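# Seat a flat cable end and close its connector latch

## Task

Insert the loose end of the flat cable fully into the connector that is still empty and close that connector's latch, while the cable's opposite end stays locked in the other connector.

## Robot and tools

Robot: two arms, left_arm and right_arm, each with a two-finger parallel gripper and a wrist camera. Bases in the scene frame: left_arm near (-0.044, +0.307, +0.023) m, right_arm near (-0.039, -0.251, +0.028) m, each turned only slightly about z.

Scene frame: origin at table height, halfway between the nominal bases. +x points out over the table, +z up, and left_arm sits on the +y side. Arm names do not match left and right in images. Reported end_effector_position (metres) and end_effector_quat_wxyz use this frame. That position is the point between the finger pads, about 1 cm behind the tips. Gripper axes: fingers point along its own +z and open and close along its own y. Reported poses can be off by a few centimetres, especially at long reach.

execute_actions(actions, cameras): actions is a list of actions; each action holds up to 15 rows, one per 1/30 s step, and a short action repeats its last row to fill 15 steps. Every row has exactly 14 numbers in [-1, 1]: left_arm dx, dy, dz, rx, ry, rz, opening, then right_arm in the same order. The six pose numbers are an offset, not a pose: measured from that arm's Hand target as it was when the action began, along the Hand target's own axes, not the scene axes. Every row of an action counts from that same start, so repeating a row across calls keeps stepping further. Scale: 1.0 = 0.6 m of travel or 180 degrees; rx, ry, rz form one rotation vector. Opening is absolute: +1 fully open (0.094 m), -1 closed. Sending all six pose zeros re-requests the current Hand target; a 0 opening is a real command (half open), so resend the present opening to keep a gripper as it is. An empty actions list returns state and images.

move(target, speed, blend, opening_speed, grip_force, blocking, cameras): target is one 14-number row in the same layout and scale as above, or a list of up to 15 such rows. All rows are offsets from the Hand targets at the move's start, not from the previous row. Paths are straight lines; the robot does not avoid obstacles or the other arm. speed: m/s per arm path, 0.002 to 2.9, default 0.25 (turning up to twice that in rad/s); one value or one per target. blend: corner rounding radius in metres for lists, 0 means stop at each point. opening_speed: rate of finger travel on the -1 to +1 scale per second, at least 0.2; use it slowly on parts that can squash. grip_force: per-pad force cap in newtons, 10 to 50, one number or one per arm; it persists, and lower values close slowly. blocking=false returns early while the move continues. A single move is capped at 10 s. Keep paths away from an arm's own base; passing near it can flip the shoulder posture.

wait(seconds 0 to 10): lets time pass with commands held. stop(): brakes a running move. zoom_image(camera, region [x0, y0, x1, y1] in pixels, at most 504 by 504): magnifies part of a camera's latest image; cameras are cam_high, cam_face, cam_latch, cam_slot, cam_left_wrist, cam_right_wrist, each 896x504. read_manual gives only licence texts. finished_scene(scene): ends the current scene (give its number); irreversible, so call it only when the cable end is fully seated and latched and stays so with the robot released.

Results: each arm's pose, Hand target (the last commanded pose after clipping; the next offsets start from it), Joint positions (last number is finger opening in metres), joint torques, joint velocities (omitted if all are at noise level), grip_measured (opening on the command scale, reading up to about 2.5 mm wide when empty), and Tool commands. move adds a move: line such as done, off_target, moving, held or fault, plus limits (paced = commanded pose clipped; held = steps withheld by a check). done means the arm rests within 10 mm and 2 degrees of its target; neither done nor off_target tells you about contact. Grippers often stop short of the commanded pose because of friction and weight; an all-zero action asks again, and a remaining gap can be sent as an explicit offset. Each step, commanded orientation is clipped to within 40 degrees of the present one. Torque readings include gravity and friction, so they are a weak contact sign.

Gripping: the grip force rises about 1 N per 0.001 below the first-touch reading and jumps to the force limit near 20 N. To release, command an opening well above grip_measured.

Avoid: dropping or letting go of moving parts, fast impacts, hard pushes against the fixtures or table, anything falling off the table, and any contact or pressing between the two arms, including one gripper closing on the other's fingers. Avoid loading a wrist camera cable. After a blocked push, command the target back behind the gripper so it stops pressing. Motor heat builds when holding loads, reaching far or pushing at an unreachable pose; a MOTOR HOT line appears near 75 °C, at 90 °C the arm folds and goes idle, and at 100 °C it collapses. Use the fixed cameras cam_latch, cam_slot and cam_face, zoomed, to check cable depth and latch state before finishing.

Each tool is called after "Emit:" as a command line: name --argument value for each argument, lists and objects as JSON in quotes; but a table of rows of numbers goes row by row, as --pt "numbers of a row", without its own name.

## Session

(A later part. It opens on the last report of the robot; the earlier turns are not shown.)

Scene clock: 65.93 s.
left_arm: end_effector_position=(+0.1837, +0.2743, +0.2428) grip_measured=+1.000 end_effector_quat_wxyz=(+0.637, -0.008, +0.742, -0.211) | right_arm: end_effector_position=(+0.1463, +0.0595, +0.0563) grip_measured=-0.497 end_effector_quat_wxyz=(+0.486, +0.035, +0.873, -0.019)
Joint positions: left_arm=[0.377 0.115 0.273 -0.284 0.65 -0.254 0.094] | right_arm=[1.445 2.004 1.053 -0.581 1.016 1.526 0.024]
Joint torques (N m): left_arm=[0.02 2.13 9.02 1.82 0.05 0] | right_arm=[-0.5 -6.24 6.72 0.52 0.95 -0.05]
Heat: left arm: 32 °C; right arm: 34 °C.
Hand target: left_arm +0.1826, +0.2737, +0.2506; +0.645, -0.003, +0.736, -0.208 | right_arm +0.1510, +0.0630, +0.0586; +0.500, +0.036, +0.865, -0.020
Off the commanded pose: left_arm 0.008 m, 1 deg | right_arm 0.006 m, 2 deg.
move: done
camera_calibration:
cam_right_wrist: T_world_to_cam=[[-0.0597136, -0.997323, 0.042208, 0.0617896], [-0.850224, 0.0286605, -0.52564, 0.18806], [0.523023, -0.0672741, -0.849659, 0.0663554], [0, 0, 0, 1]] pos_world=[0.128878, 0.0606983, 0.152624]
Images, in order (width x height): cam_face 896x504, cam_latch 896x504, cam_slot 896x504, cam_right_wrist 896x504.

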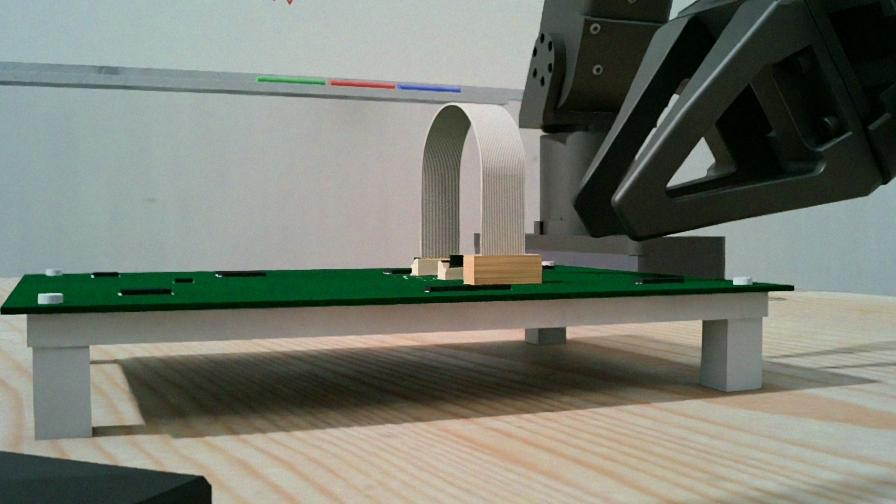

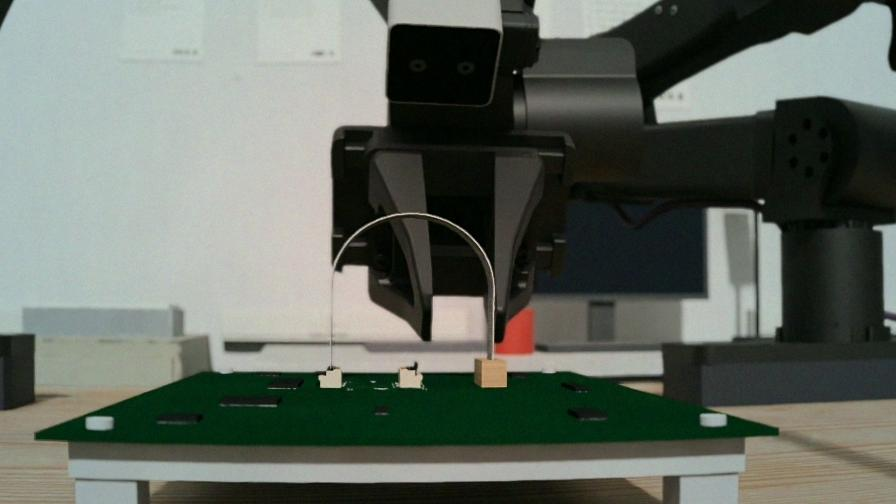

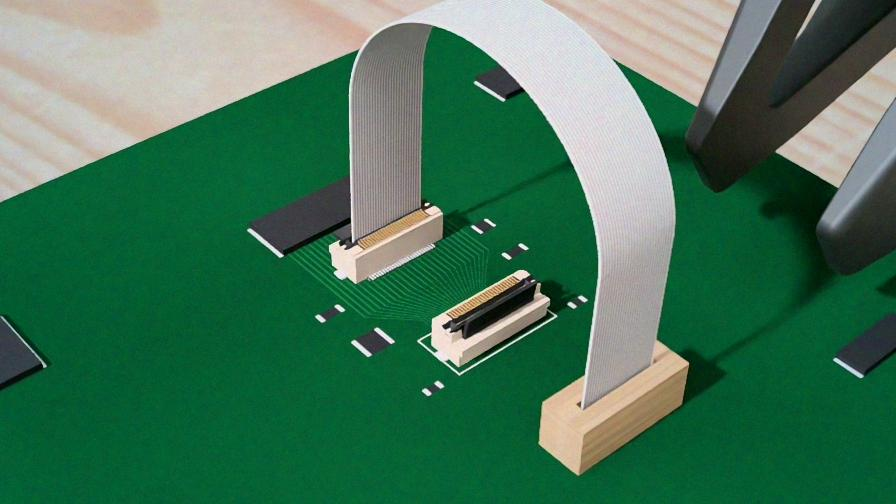

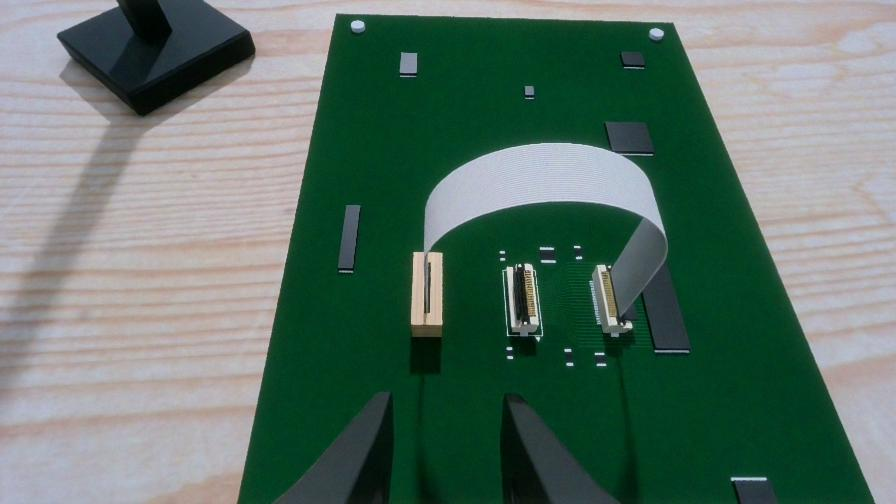

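Emit:
move --target '[0,0,0,0,0,0,1,-0.0307,0.0082,0.0562,0,0,0,-0.5]' --speed 0.05 --cameras '["cam_right_wrist","cam_latch","cam_face","cam_slot"]'

Emit:
zoom_image --camera "cam_latch" --region '[320, 200, 560, 400]'

Scene clock: 70.27 s.
left_arm: end_effector_position=(+0.1837, +0.2743, +0.2428) grip_measured=+1.000 end_effector_quat_wxyz=(+0.637, -0.008, +0.742, -0.211) | right_arm: end_effector_position=(+0.1874, +0.0702, +0.0611) grip_measured=-0.497 end_effector_quat_wxyz=(+0.494, +0.038, +0.868, -0.010)
Joint positions: left_arm=[0.377 0.115 0.273 -0.284 0.65 -0.254 0.094] | right_arm=[1.332 2.004 1.053 -0.371 1.015 1.303 0.024]
Joint torques (N m): left_arm=[0.01 2.13 9.03 1.83 0.07 -0.01] | right_arm=[-0.57 -7.13 4.63 0.78 0.76 -0.06]
Heat: left arm: 33 °C; right arm: 34 °C.
Hand target: left_arm +0.1826, +0.2737, +0.2506; +0.645, -0.003, +0.736, -0.208 | right_arm +0.1897, +0.0647, +0.0577; +0.500, +0.036, +0.865, -0.020
Off the commanded pose: left_arm 0.008 m, 1 deg | right_arm 0.007 m, 1 deg.
move: done
camera_calibration:
cam_right_wrist: T_world_to_cam=[[-0.0572477, -0.998097, 0.0229158, 0.0754716], [-0.840309, 0.0357781, -0.540925, 0.223745], [0.539076, -0.0502231, -0.840758, 0.0448527], [0, 0, 0, 1]] pos_world=[0.168156, 0.0695754, 0.15701]
Images, in order (width x height): cam_face 896x504, cam_latch 896x504, cam_slot 896x504, cam_right_wrist 896x504.

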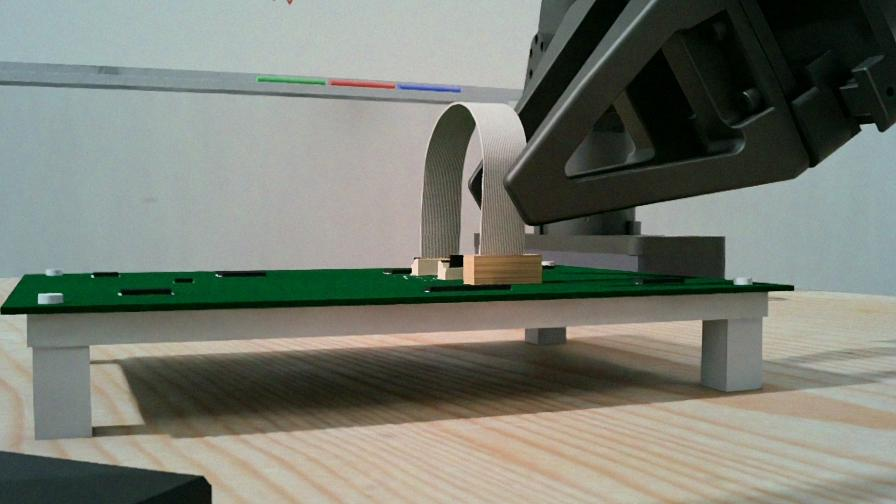

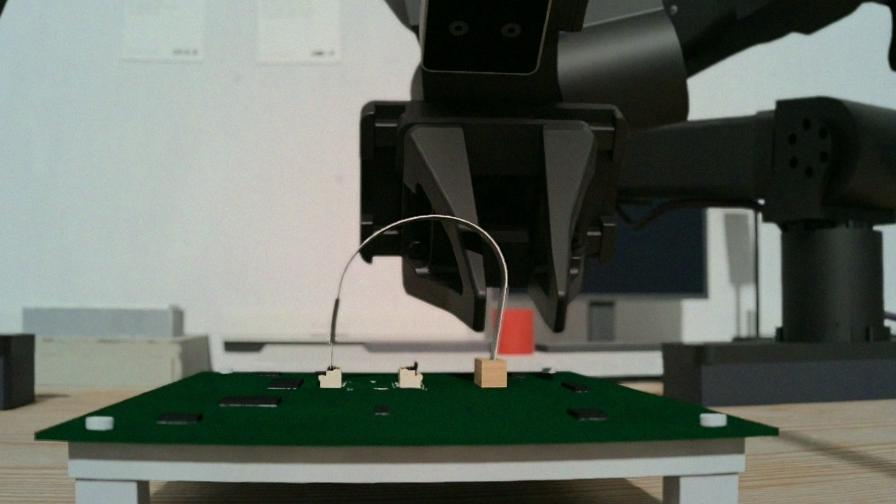

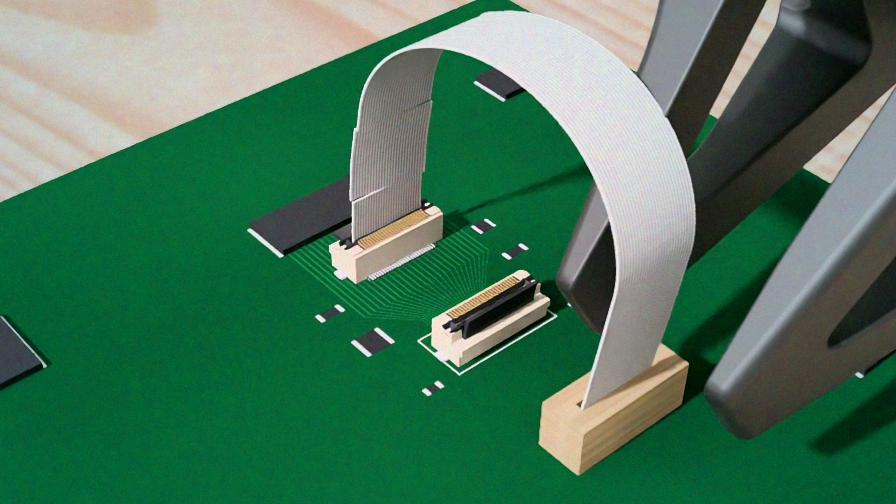

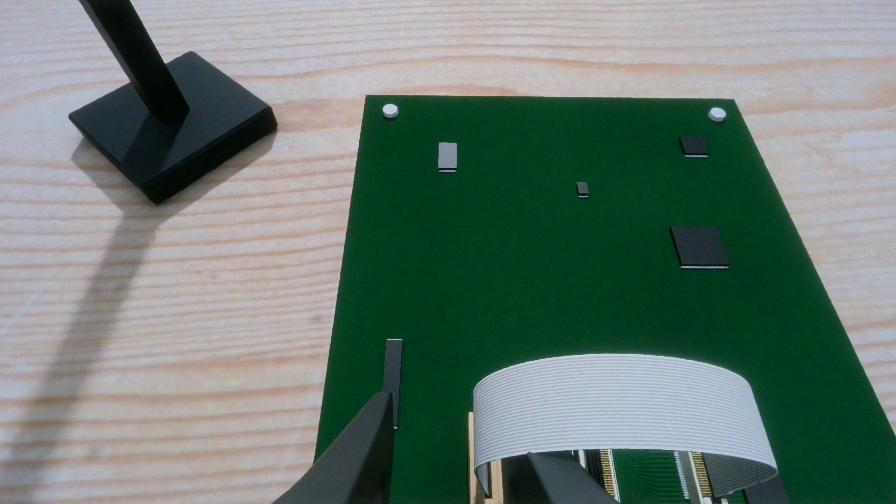

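Scaled by 2.100 from the camera's 896x504 image, which has a finer 1280x720 frame.

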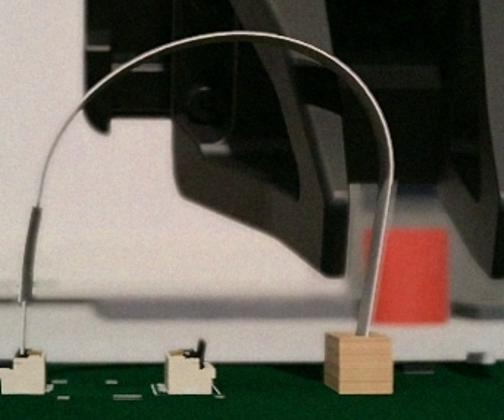

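Emit:
move --target '[0,0,0,0,0,0,1,0.0075,-0.0145,0.0057,0,0,0,-0.5]' --speed 0.03

Scene clock: 72.27 s.
left_arm: end_effector_position=(+0.1837, +0.2743, +0.2428) grip_measured=+1.000 end_effector_quat_wxyz=(+0.637, -0.008, +0.742, -0.211) | right_arm: end_effector_position=(+0.1863, +0.0603, +0.0511) grip_measured=-0.497 end_effector_quat_wxyz=(+0.493, +0.034, +0.869, -0.016)
Joint positions: left_arm=[0.377 0.115 0.273 -0.284 0.65 -0.254 0.094] | right_arm=[1.328 2.004 1.001 -0.323 1.014 1.292 0.024]
Joint torques (N m): left_arm=[-0.08 2.13 9.02 1.83 0.05 0.02] | right_arm=[-0.8 -7.73 4.64 0.78 0.74 -0.03]
Heat: left arm: 33 °C; right arm: 33 °C.
Hand target: left_arm +0.1826, +0.2737, +0.2506; +0.645, -0.003, +0.736, -0.208 | right_arm +0.1897, +0.0560, +0.0521; +0.500, +0.036, +0.865, -0.020
Off the commanded pose: left_arm 0.008 m, 1 deg | right_arm 0.006 m, 1 deg.
move: done

Emit:
execute_actions --actions '[]' --cameras '["cam_latch","cam_face","cam_slot","cam_right_wrist"]'

Emit:
zoom_image --camera "cam_latch" --region '[320, 200, 560, 400]'

Scene clock: 73.67 s.
left_arm: end_effector_position=(+0.1837, +0.2743, +0.2428) grip_measured=+1.000 end_effector_quat_wxyz=(+0.637, -0.008, +0.742, -0.211) | right_arm: end_effector_position=(+0.1864, +0.0604, +0.0511) grip_measured=-0.497 end_effector_quat_wxyz=(+0.493, +0.034, +0.869, -0.015)
Joint positions: left_arm=[0.377 0.115 0.273 -0.284 0.65 -0.254 0.094] | right_arm=[1.328 2.004 1.001 -0.322 1.014 1.292 0.024]
Joint velocities: within noise
Joint torques (N m): left_arm=[0.02 2.11 8.99 1.83 0.06 0.02] | right_arm=[-0.88 -7.68 4.63 0.79 0.75 -0.05]
Heat: left arm: 33 °C; right arm: 33 °C.
Hand target: left_arm +0.1826, +0.2737, +0.2506; +0.645, -0.003, +0.736, -0.208 | right_arm +0.1898, +0.0560, +0.0521; +0.500, +0.036, +0.865, -0.020
Tool commands: left_gripper/opening=+1.0 right_gripper/opening=-0.5
Off the commanded pose: left_arm 0.008 m, 1 deg | right_arm 0.006 m, 1 deg.
camera_calibration:
cam_right_wrist: T_world_to_cam=[[-0.0544357, -0.997882, 0.0356034, 0.0646364], [-0.841692, 0.0266737, -0.539298, 0.218587], [0.537207, -0.0593242, -0.841362, 0.037488], [0, 0, 0, 1]] pos_world=[0.167363, 0.060893, 0.147123]
Images, in order (width x height): cam_face 896x504, cam_latch 896x504, cam_slot 896x504, cam_right_wrist 896x504.

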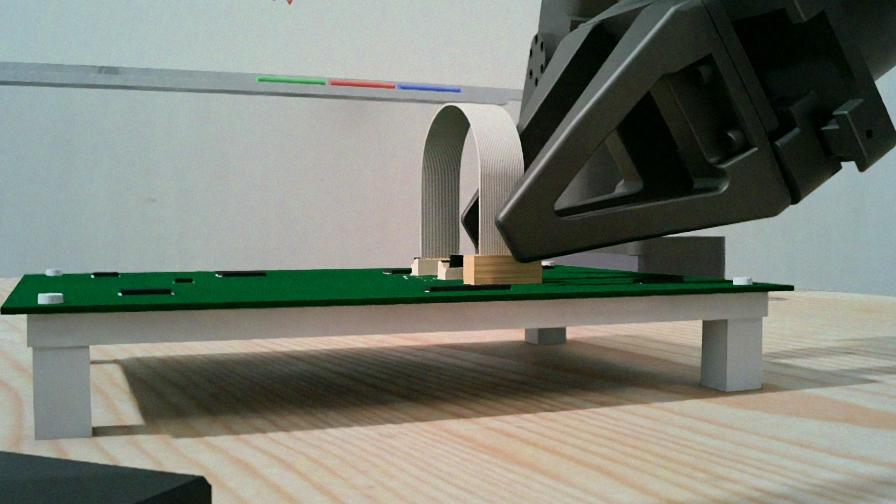

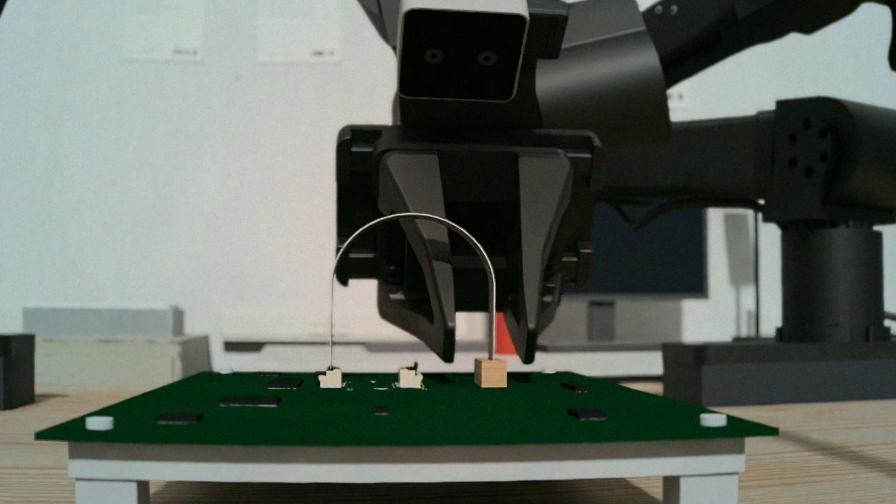

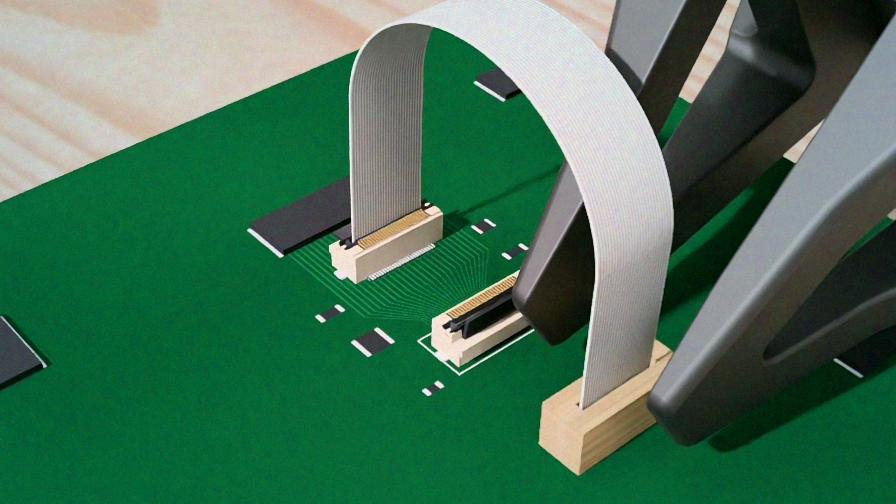

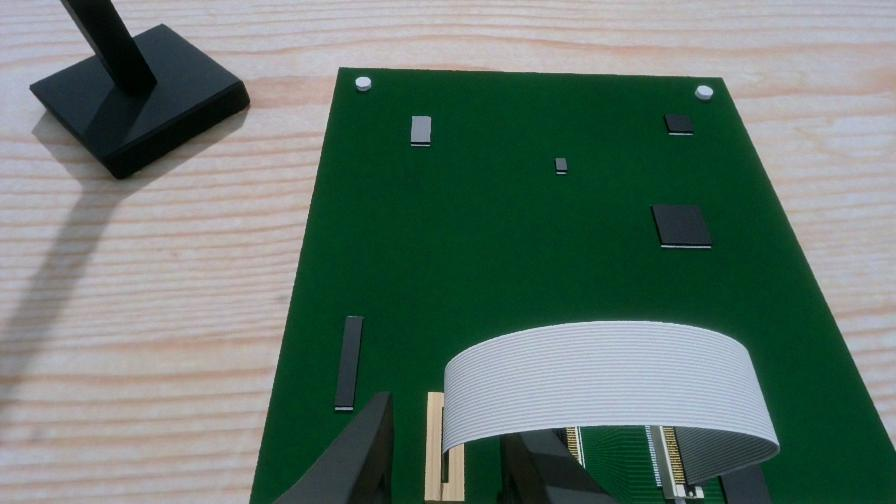

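Scaled by 2.100 from the camera's 896x504 image, which has a finer 1280x720 frame.

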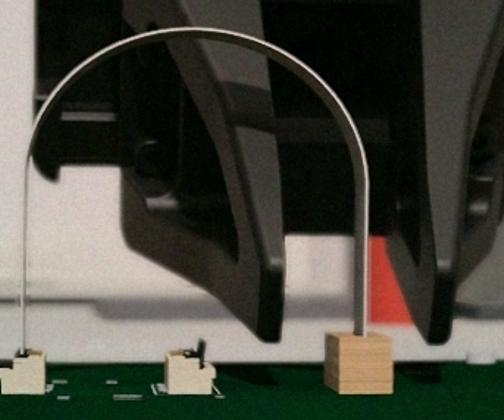

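Emit:
move --target '[0,0,0,0,0,0,1,-0.0079,0,-0.0046,0,0,0,-0.5]' --speed 0.02 --cameras '["cam_latch","cam_right_wrist"]'

Emit:
zoom_image --camera "cam_latch" --region '[320, 200, 560, 400]'

Scene clock: 75.30 s.
left_arm: end_effector_position=(+0.1837, +0.2743, +0.2428) grip_measured=+1.000 end_effector_quat_wxyz=(+0.637, -0.008, +0.742, -0.211) | right_arm: end_effector_position=(+0.1863, +0.0604, +0.0510) grip_measured=-0.497 end_effector_quat_wxyz=(+0.493, +0.034, +0.869, -0.016)
Joint positions: left_arm=[0.377 0.115 0.273 -0.284 0.65 -0.254 0.094] | right_arm=[1.328 2.004 1.001 -0.322 1.013 1.291 0.024]
Joint torques (N m): left_arm=[0.03 2.14 9.05 1.81 0.08 0] | right_arm=[-0.85 -8.87 5.12 0.63 0.76 -0.06]
Heat: left arm: 33 °C; right arm: 33 °C.
Hand target: left_arm +0.1826, +0.2737, +0.2506; +0.645, -0.003, +0.736, -0.208 | right_arm +0.1897, +0.0560, +0.0575; +0.500, +0.036, +0.865, -0.020
Off the commanded pose: left_arm 0.008 m, 1 deg | right_arm 0.009 m, 1 deg.
move: done
camera_calibration:
cam_right_wrist: T_world_to_cam=[[-0.0540065, -0.997869, 0.0366285, 0.0645179], [-0.841961, 0.0257865, -0.538921, 0.218575], [0.536828, -0.0599451, -0.841559, 0.0375404], [0, 0, 0, 1]] pos_world=[0.167364, 0.0609944, 0.147024]
Images, in order (width x height): cam_latch 896x504, cam_right_wrist 896x504.

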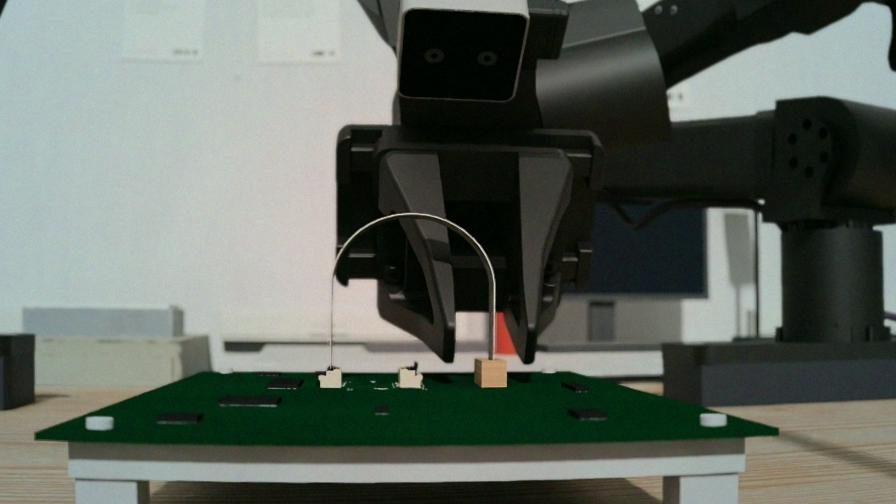

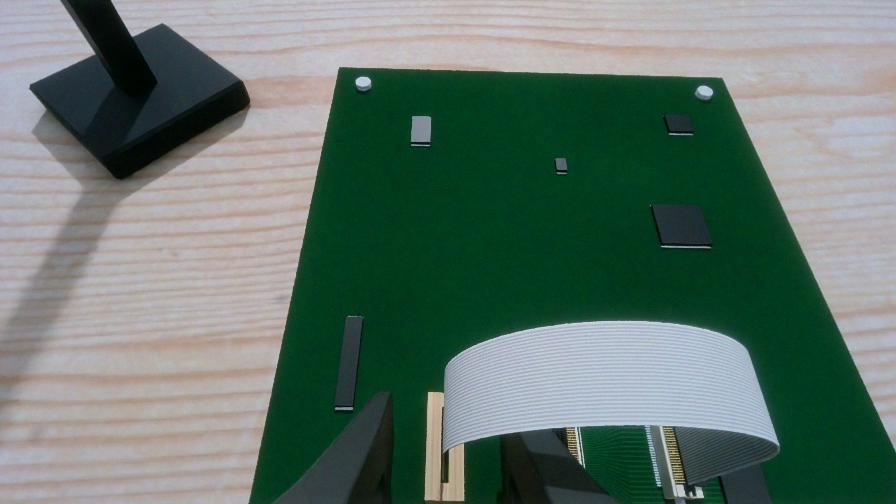

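Scaled by 2.100 from the camera's 896x504 image, which has a finer 1280x720 frame.

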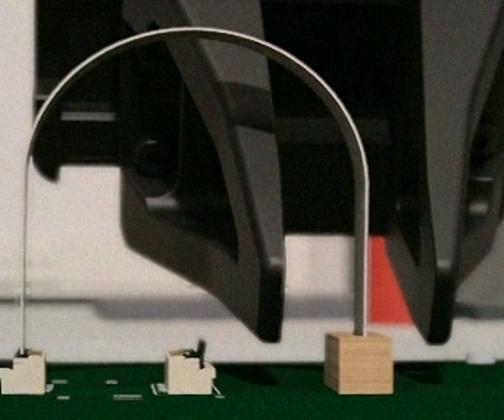

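Emit:
move --target '[0,0,0,0,0,0,1,-0.0058,0,-0.0033,0,0,0,-0.5]' --speed 0.02

Scene clock: 76.50 s.
left_arm: end_effector_position=(+0.1837, +0.2743, +0.2428) grip_measured=+1.000 end_effector_quat_wxyz=(+0.637, -0.008, +0.742, -0.211) | right_arm: end_effector_position=(+0.1859, +0.0583, +0.0505) grip_measured=-0.497 end_effector_quat_wxyz=(+0.492, +0.030, +0.870, -0.021)
Joint positions: left_arm=[0.377 0.115 0.273 -0.284 0.65 -0.254 0.094] | right_arm=[1.328 2.004 1.001 -0.335 1.013 1.29 0.024]
Joint torques (N m): left_arm=[-0.02 2.09 9.06 1.83 0.05 0] | right_arm=[-0.85 -9.69 5.42 0.61 0.74 -0.06]
Heat: left arm: 33 °C; right arm: 33 °C.
Hand target: left_arm +0.1826, +0.2737, +0.2506; +0.645, -0.003, +0.736, -0.208 | right_arm +0.1897, +0.0560, +0.0616; +0.500, +0.036, +0.865, -0.020
Off the commanded pose: left_arm 0.008 m, 1 deg | right_arm 0.012 m, 1 deg.
move: off_target (right_arm)

Emit:
move --target '[0,0,0,0,0,0,1,-0.0058,0,-0.0033,0,0,0,-0.5]' --speed 0.02

Scene clock: 77.67 s.
left_arm: end_effector_position=(+0.1837, +0.2743, +0.2428) grip_measured=+1.000 end_effector_quat_wxyz=(+0.637, -0.008, +0.742, -0.211) | right_arm: end_effector_position=(+0.1853, +0.0560, +0.0500) grip_measured=-0.497 end_effector_quat_wxyz=(+0.491, +0.026, +0.870, -0.028)
Joint positions: left_arm=[0.377 0.115 0.273 -0.284 0.65 -0.254 0.094] | right_arm=[1.328 2.004 1.001 -0.35 1.013 1.29 0.024]
Joint torques (N m): left_arm=[0.05 2.1 8.99 1.84 0.05 -0.01] | right_arm=[-0.88 -10.5 5.79 0.57 0.75 -0.05]
Heat: left arm: 33 °C; right arm: 33 °C.
Hand target: left_arm +0.1826, +0.2737, +0.2506; +0.645, -0.003, +0.736, -0.208 | right_arm +0.1897, +0.0560, +0.0655; +0.500, +0.036, +0.865, -0.020
Off the commanded pose: left_arm 0.008 m, 1 deg | right_arm 0.016 m, 2 deg.
move: off_target (right_arm)

Emit:
move --target '[0,0,0,0,0,0,1,-0.0116,0,-0.0066,0,0,0,-0.5]' --speed 0.05

Scene clock: 79.80 s.
left_arm: end_effector_position=(+0.1837, +0.2743, +0.2428) grip_measured=+1.000 end_effector_quat_wxyz=(+0.637, -0.008, +0.742, -0.211) | right_arm: end_effector_position=(+0.1847, +0.0534, +0.0571) grip_measured=-0.497 end_effector_quat_wxyz=(+0.490, +0.025, +0.871, -0.030)
Joint positions: left_arm=[0.377 0.115 0.273 -0.284 0.65 -0.254 0.094] | right_arm=[1.328 1.979 1.001 -0.381 1.013 1.29 0.024]
Joint torques (N m): left_arm=[0.01 2.1 9.06 1.83 0.07 0.01] | right_arm=[-0.85 -10.14 6.79 0.58 0.75 -0.05]
Heat: left arm: 33 °C; right arm: 33 °C.
Hand target: left_arm +0.1826, +0.2737, +0.2506; +0.645, -0.003, +0.736, -0.208 | right_arm +0.1898, +0.0560, +0.0735; +0.500, +0.036, +0.865, -0.020
Off the commanded pose: left_arm 0.008 m, 1 deg | right_arm 0.017 m, 2 deg.
move: off_target (right_arm)

Emit:
move --target '[0,0,0,0,0,0,1,0.0028,0.0130,0.0003,-0.0022,-0.007,0.0096,-0.5]' --speed 0.03

Scene clock: 82.63 s.
left_arm: end_effector_position=(+0.1837, +0.2743, +0.2428) grip_measured=+1.000 end_effector_quat_wxyz=(+0.637, -0.008, +0.742, -0.211) | right_arm: end_effector_position=(+0.1859, +0.0556, +0.0600) grip_measured=-0.497 end_effector_quat_wxyz=(+0.494, +0.033, +0.868, -0.025)
Joint positions: left_arm=[0.377 0.115 0.273 -0.284 0.65 -0.254 0.094] | right_arm=[1.328 1.979 1.01 -0.382 1.02 1.303 0.024]
Joint torques (N m): left_arm=[-0.05 2.14 9.01 1.83 0.06 -0.01] | right_arm=[0.14 -7.83 7.95 0.74 0.94 0.12]
Heat: left arm: 33 °C; right arm: 33 °C.
Hand target: left_arm +0.1826, +0.2737, +0.2506; +0.645, -0.003, +0.736, -0.208 | right_arm +0.1898, +0.0638, +0.0720; +0.510, +0.047, +0.859, -0.010
Off the commanded pose: left_arm 0.008 m, 1 deg | right_arm 0.015 m, 3 deg.
move: off_target (right_arm)

Emit:
move --target '[0,0,0,0,0,0,1,0.0072,0.0090,0.003,-0.0018,-0.0041,0.0034,-0.5]' --speed 0.03

Scene clock: 85.17 s.
left_arm: end_effector_position=(+0.1837, +0.2743, +0.2428) grip_measured=+1.000 end_effector_quat_wxyz=(+0.637, -0.008, +0.742, -0.211) | right_arm: end_effector_position=(+0.1884, +0.0618, +0.0649) grip_measured=-0.497 end_effector_quat_wxyz=(+0.502, +0.045, +0.864, -0.010)
Joint positions: left_arm=[0.377 0.115 0.273 -0.284 0.65 -0.254 0.094] | right_arm=[1.328 1.979 1.019 -0.358 1.032 1.31 0.024]
Joint torques (N m): left_arm=[0.02 2.11 9.01 1.83 0.06 0] | right_arm=[0.76 -5.82 8.01 0.8 0.94 0.1]
Heat: left arm: 33 °C; right arm: 33 °C.
Hand target: left_arm +0.1826, +0.2737, +0.2506; +0.645, -0.003, +0.736, -0.208 | right_arm +0.1898, +0.0694, +0.0675; +0.515, +0.050, +0.855, -0.005
Off the commanded pose: left_arm 0.008 m, 1 deg | right_arm 0.008 m, 2 deg.
move: done

Emit:
move --target '[0,0,0,0,0,0,1,0.0155,-0.0022,0.0027,0.0027,0.0011,-0.0082,-0.5]' --speed 0.03

Scene clock: 87.03 s.
left_arm: end_effector_position=(+0.1837, +0.2743, +0.2428) grip_measured=+1.000 end_effector_quat_wxyz=(+0.637, -0.008, +0.742, -0.211) | right_arm: end_effector_position=(+0.1849, +0.0615, +0.0544) grip_measured=-0.497 end_effector_quat_wxyz=(+0.500, +0.035, +0.865, -0.020)
Joint positions: left_arm=[0.377 0.115 0.273 -0.284 0.65 -0.254 0.094] | right_arm=[1.338 2.012 1.019 -0.356 1.034 1.315 0.024]
Joint torques (N m): left_arm=[-0.06 2.06 9.02 1.81 0.09 0] | right_arm=[0.66 -6.27 8.13 0.68 0.93 0.1]
Heat: left arm: 33 °C; right arm: 33 °C.
Hand target: left_arm +0.1826, +0.2737, +0.2506; +0.645, -0.003, +0.736, -0.208 | right_arm +0.1867, +0.0688, +0.0586; +0.514, +0.041, +0.857, -0.015
Off the commanded pose: left_arm 0.008 m, 1 deg | right_arm 0.009 m, 2 deg.
move: done

Emit:
execute_actions --actions '[]' --cameras '["cam_latch","cam_face","cam_slot","cam_right_wrist"]'

Emit:
zoom_image --camera "cam_latch" --region '[320, 200, 560, 400]'

Emit:
zoom_image --camera "cam_face" --region '[400, 150, 600, 300]'

Scene clock: 87.77 s.
left_arm: end_effector_position=(+0.1837, +0.2743, +0.2428) grip_measured=+1.000 end_effector_quat_wxyz=(+0.637, -0.008, +0.742, -0.211) | right_arm: end_effector_position=(+0.1849, +0.0615, +0.0544) grip_measured=-0.497 end_effector_quat_wxyz=(+0.500, +0.035, +0.865, -0.020)
Joint positions: left_arm=[0.377 0.115 0.273 -0.284 0.65 -0.254 0.094] | right_arm=[1.338 2.012 1.019 -0.356 1.034 1.315 0.024]
Joint velocities: within noise
Joint torques (N m): left_arm=[0.03 2.14 9.03 1.82 0.06 0] | right_arm=[0.59 -6.26 8.08 0.69 0.94 0.12]
Heat: left arm: 33 °C; right arm: 33 °C.
Hand target: left_arm +0.1826, +0.2737, +0.2506; +0.645, -0.003, +0.736, -0.208 | right_arm +0.1867, +0.0688, +0.0586; +0.514, +0.041, +0.857, -0.015
Tool commands: left_gripper/opening=+1.0 right_gripper/opening=-0.5
Off the commanded pose: left_arm 0.008 m, 1 deg | right_arm 0.009 m, 2 deg.
camera_calibration:
cam_right_wrist: T_world_to_cam=[[-0.0617055, -0.997225, 0.0416439, 0.0664202], [-0.833177, 0.0284919, -0.552271, 0.218133], [0.549552, -0.0687749, -0.832624, 0.0389535], [0, 0, 0, 1]] pos_world=[0.164435, 0.0626999, 0.150136]
Images, in order (width x height): cam_face 896x504, cam_latch 896x504, cam_slot 896x504, cam_right_wrist 896x504.

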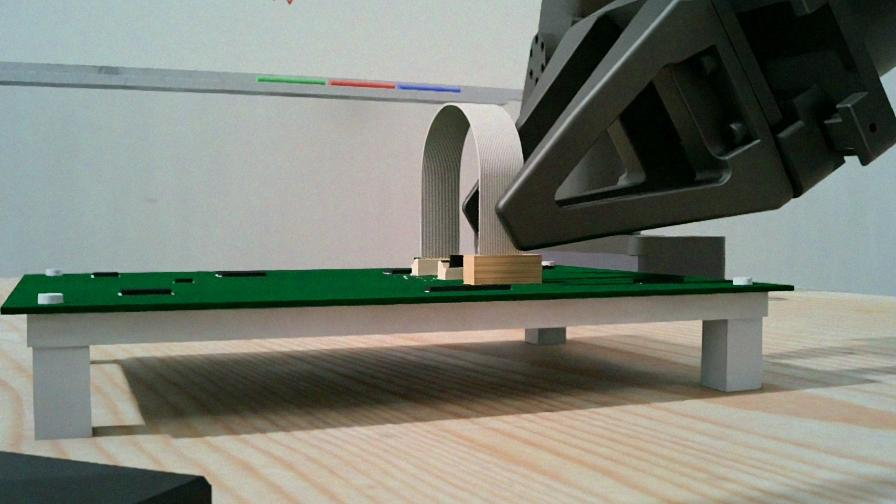

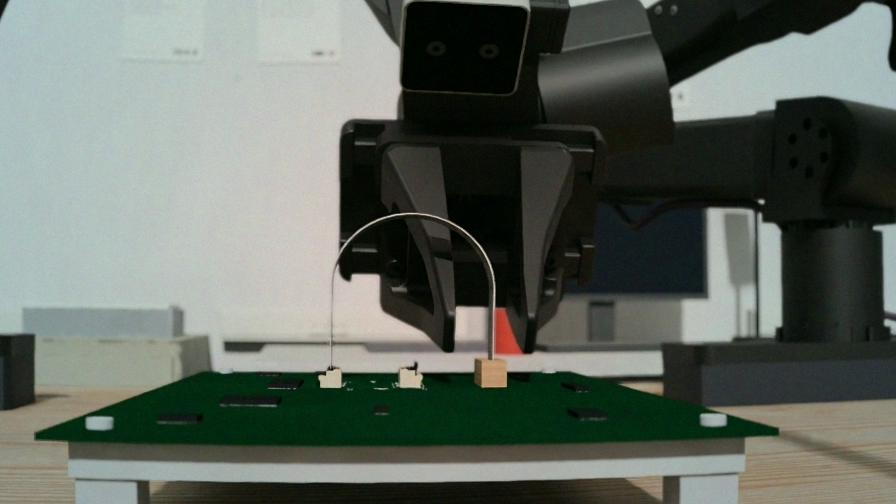

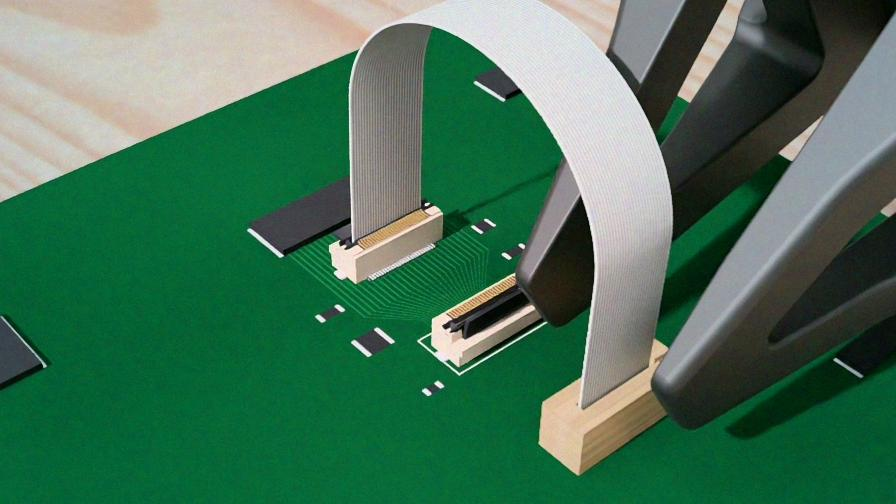

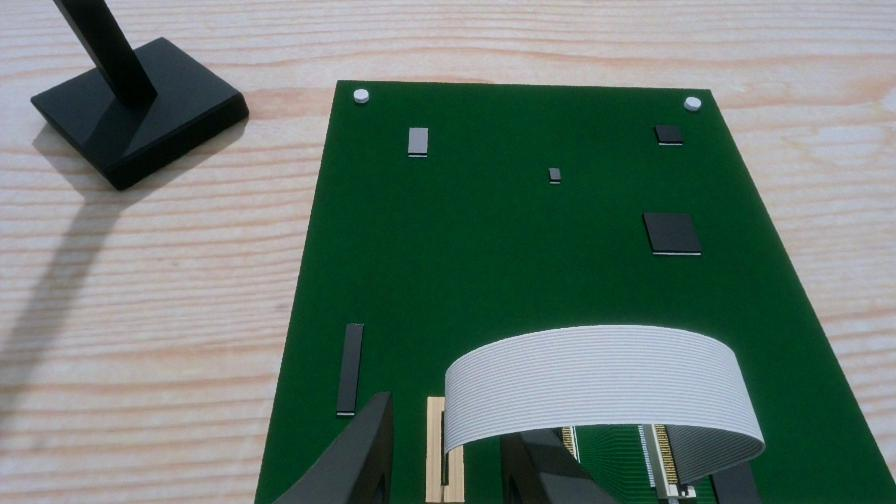

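Scaled by 2.100 from the camera's 896x504 image, which has a finer 1280x720 frame.

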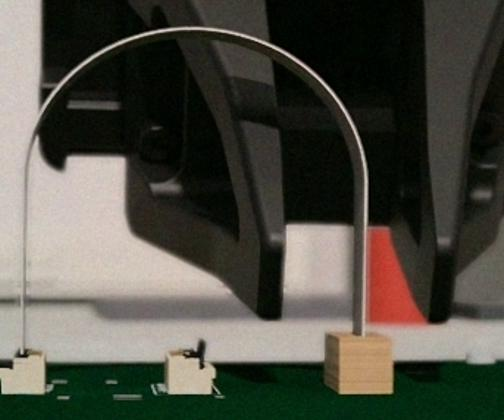

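Scaled by 2.520 from the camera's 896x504 image, which has a finer 1280x720 frame.

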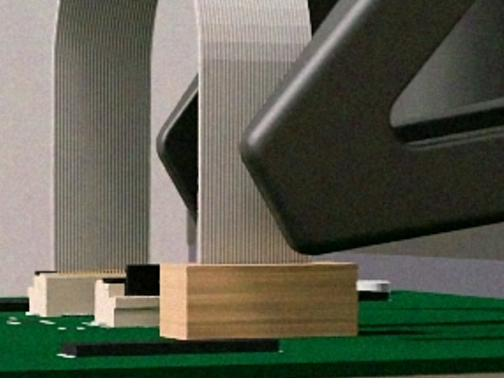

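Emit:
move --target '[0,0,0,0,0,0,1,0,0,0,0,0,0,-1]' --grip_force 20 --opening_speed 0.3 --cameras '["cam_latch","cam_face","cam_slot"]'

Emit:
zoom_image --camera "cam_latch" --region '[320, 200, 560, 400]'

Emit:
zoom_image --camera "cam_slot" --region '[400, 200, 750, 500]'

Scene clock: 91.20 s.
left_arm: end_effector_position=(+0.1837, +0.2743, +0.2428) grip_measured=+1.000 end_effector_quat_wxyz=(+0.637, -0.008, +0.742, -0.211) | right_arm: end_effector_position=(+0.1849, +0.0615, +0.0544) grip_measured=-0.962 end_effector_quat_wxyz=(+0.500, +0.035, +0.865, -0.020)
Joint positions: left_arm=[0.377 0.115 0.273 -0.284 0.65 -0.254 0.094] | right_arm=[1.338 2.012 1.019 -0.356 1.034 1.315 0.002]
Joint torques (N m): left_arm=[-0.01 2.11 9.05 1.82 0.06 -0.01] | right_arm=[0.64 -6.24 8.08 0.7 0.94 0.11]
Heat: left arm: 33 °C; right arm: 33 °C.
Hand target: left_arm +0.1826, +0.2737, +0.2506; +0.645, -0.003, +0.736, -0.208 | right_arm +0.1867, +0.0688, +0.0586; +0.514, +0.041, +0.857, -0.015
Off the commanded pose: left_arm 0.008 m, 1 deg | right_arm 0.009 m, 2 deg.
grip_force (N): 20, 20
move: done
Images, in order (width x height): cam_face 896x504, cam_latch 896x504, cam_slot 896x504.

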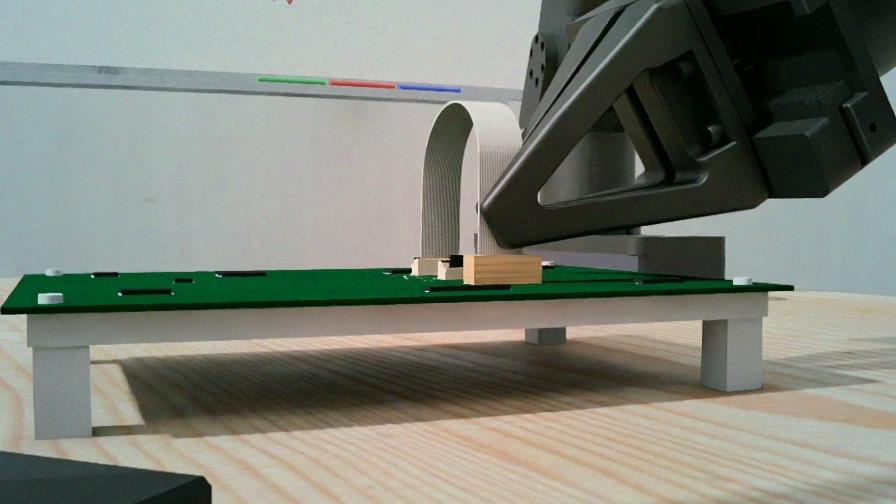

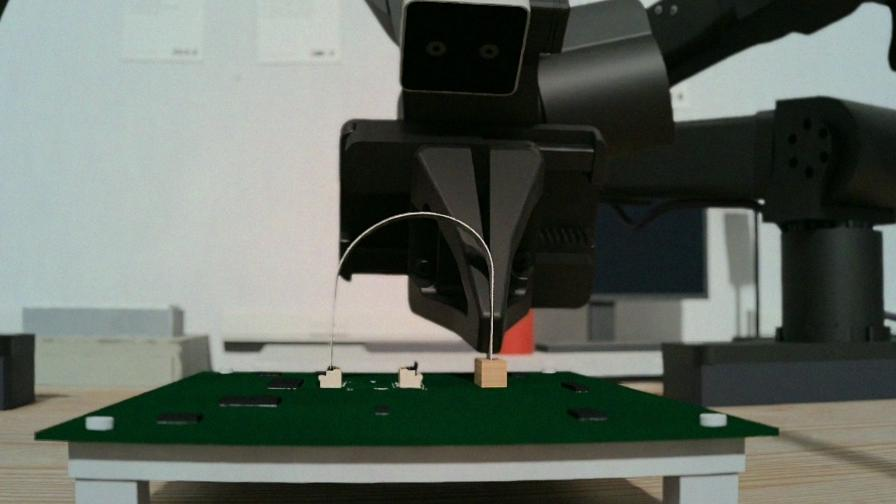

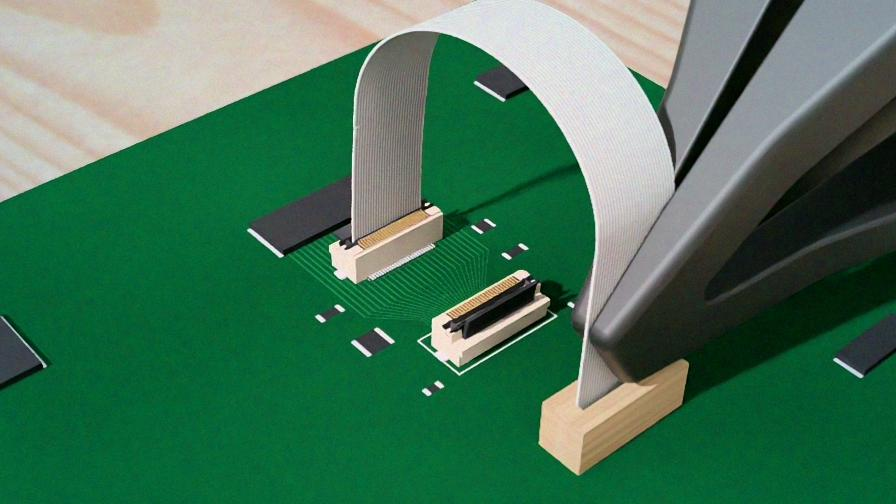

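Scaled by 2.100 from the camera's 896x504 image, which has a finer 1280x720 frame.

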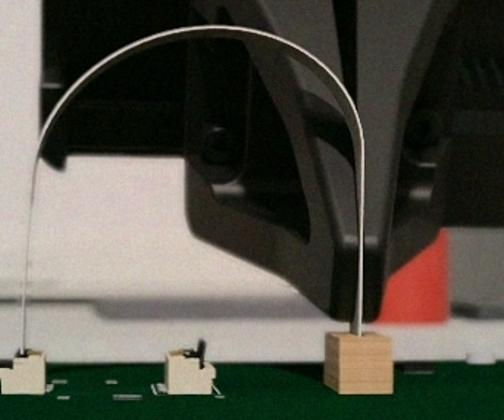

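Scaled by 1.440 from the camera's 896x504 image, which has a finer 1280x720 frame.

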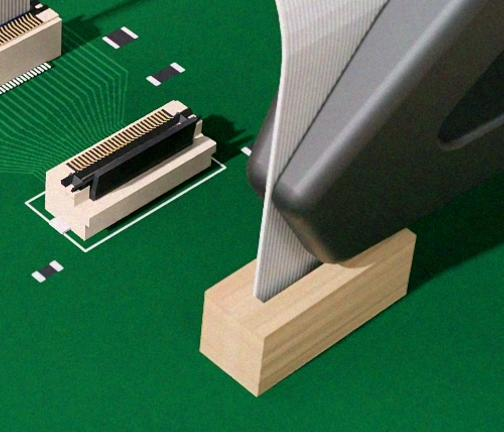

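Emit:
move --target '[0,0,0,0,0,0,1,-0.0222,0.0073,-0.0108,-0.0067,-0.0018,0.0125,-1]' --speed 0.03

Scene clock: 101.27 s.
left_arm: end_effector_position=(+0.1837, +0.2743, +0.2428) grip_measured=+1.000 end_effector_quat_wxyz=(+0.637, -0.008, +0.742, -0.211) | right_arm: end_effector_position=(+0.1849, +0.0615, +0.0544) grip_measured=-0.962 end_effector_quat_wxyz=(+0.500, +0.036, +0.865, -0.019)
Joint positions: left_arm=[0.377 0.115 0.273 -0.284 0.65 -0.254 0.094] | right_arm=[1.338 2.012 1.019 -0.356 1.034 1.317 0.002]
Joint torques (N m): left_arm=[-0.03 2.14 9.03 1.83 0.06 -0.01] | right_arm=[0.59 -9.43 8.25 0.69 0.94 0.09]
Heat: left arm: 33 °C; right arm: 33 °C.
Hand target: left_arm +0.1826, +0.2737, +0.2506; +0.645, -0.003, +0.736, -0.208 | right_arm +0.1876, +0.0729, +0.0734; +0.517, +0.053, +0.855, +0.004
Off the commanded pose: left_arm 0.008 m, 1 deg | right_arm 0.022 m, 4 deg.
grip_force (N): 20, 20
move: off_target (right_arm)

Emit:
move --target '[0,0,0,0,0,0,1,-0.0206,0.0014,-0.0109,0,0,0,-1]' --speed 0.02 --cameras '["cam_latch","cam_face","cam_slot"]'

Emit:
zoom_image --camera "cam_latch" --region '[320, 200, 560, 400]'

Emit:
zoom_image --camera "cam_face" --region '[400, 150, 600, 300]'

Scene clock: 105.63 s.
left_arm: end_effector_position=(+0.1837, +0.2743, +0.2428) grip_measured=+1.000 end_effector_quat_wxyz=(+0.637, -0.008, +0.742, -0.211) | right_arm: end_effector_position=(+0.1857, +0.0646, +0.0657) grip_measured=-0.962 end_effector_quat_wxyz=(+0.501, +0.038, +0.865, -0.017)
Joint positions: left_arm=[0.377 0.115 0.273 -0.284 0.65 -0.254 0.094] | right_arm=[1.338 1.99 1.043 -0.396 1.034 1.318 0.002]
Joint torques (N m): left_arm=[0.03 2.15 9.02 1.83 0.06 0] | right_arm=[0.54 -10.28 7.97 0.6 0.94 0.09]
Heat: left arm: 33 °C; right arm: 33 °C.
Hand target: left_arm +0.1826, +0.2737, +0.2506; +0.645, -0.003, +0.736, -0.208 | right_arm +0.1876, +0.0729, +0.0874; +0.517, +0.052, +0.855, +0.004
Off the commanded pose: left_arm 0.008 m, 1 deg | right_arm 0.023 m, 4 deg.
grip_force (N): 20, 20
move: off_target (right_arm)
Images, in order (width x height): cam_face 896x504, cam_latch 896x504, cam_slot 896x504.

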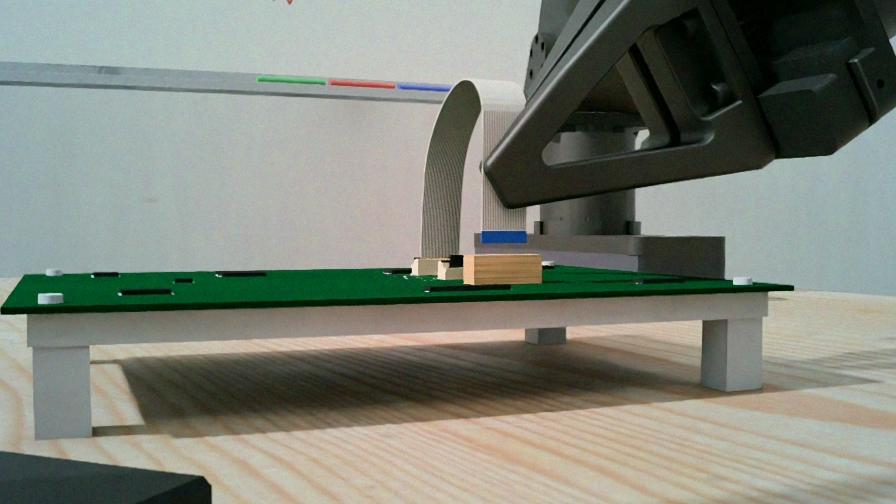

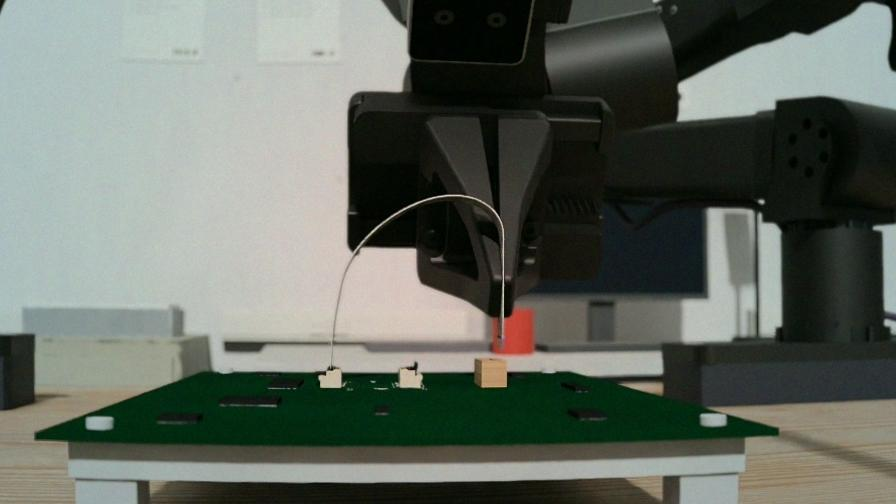

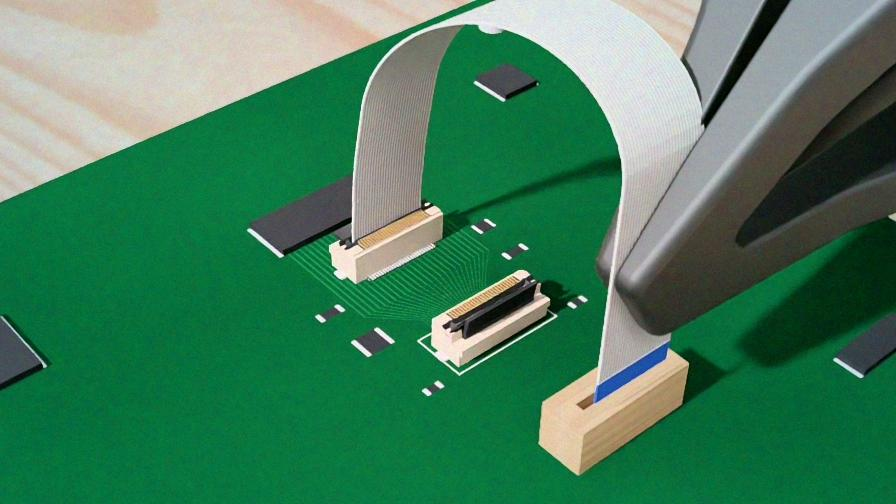

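Scaled by 2.100 from the camera's 896x504 image, which has a finer 1280x720 frame.

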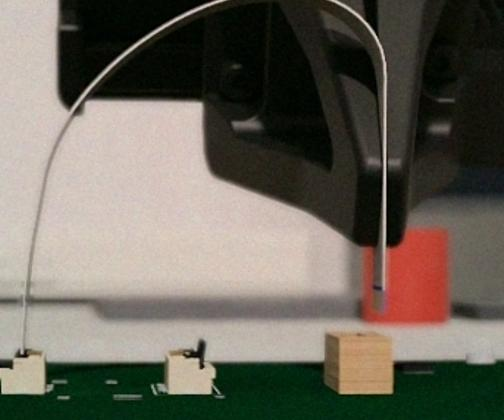

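Scaled by 2.520 from the camera's 896x504 image, which has a finer 1280x720 frame.

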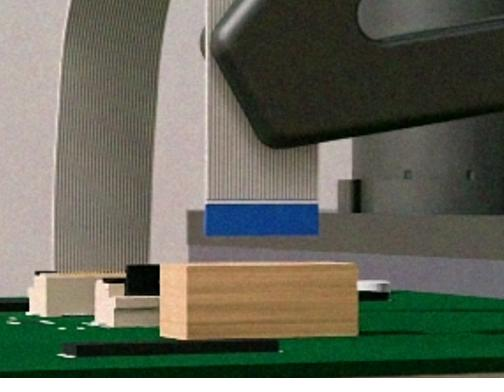

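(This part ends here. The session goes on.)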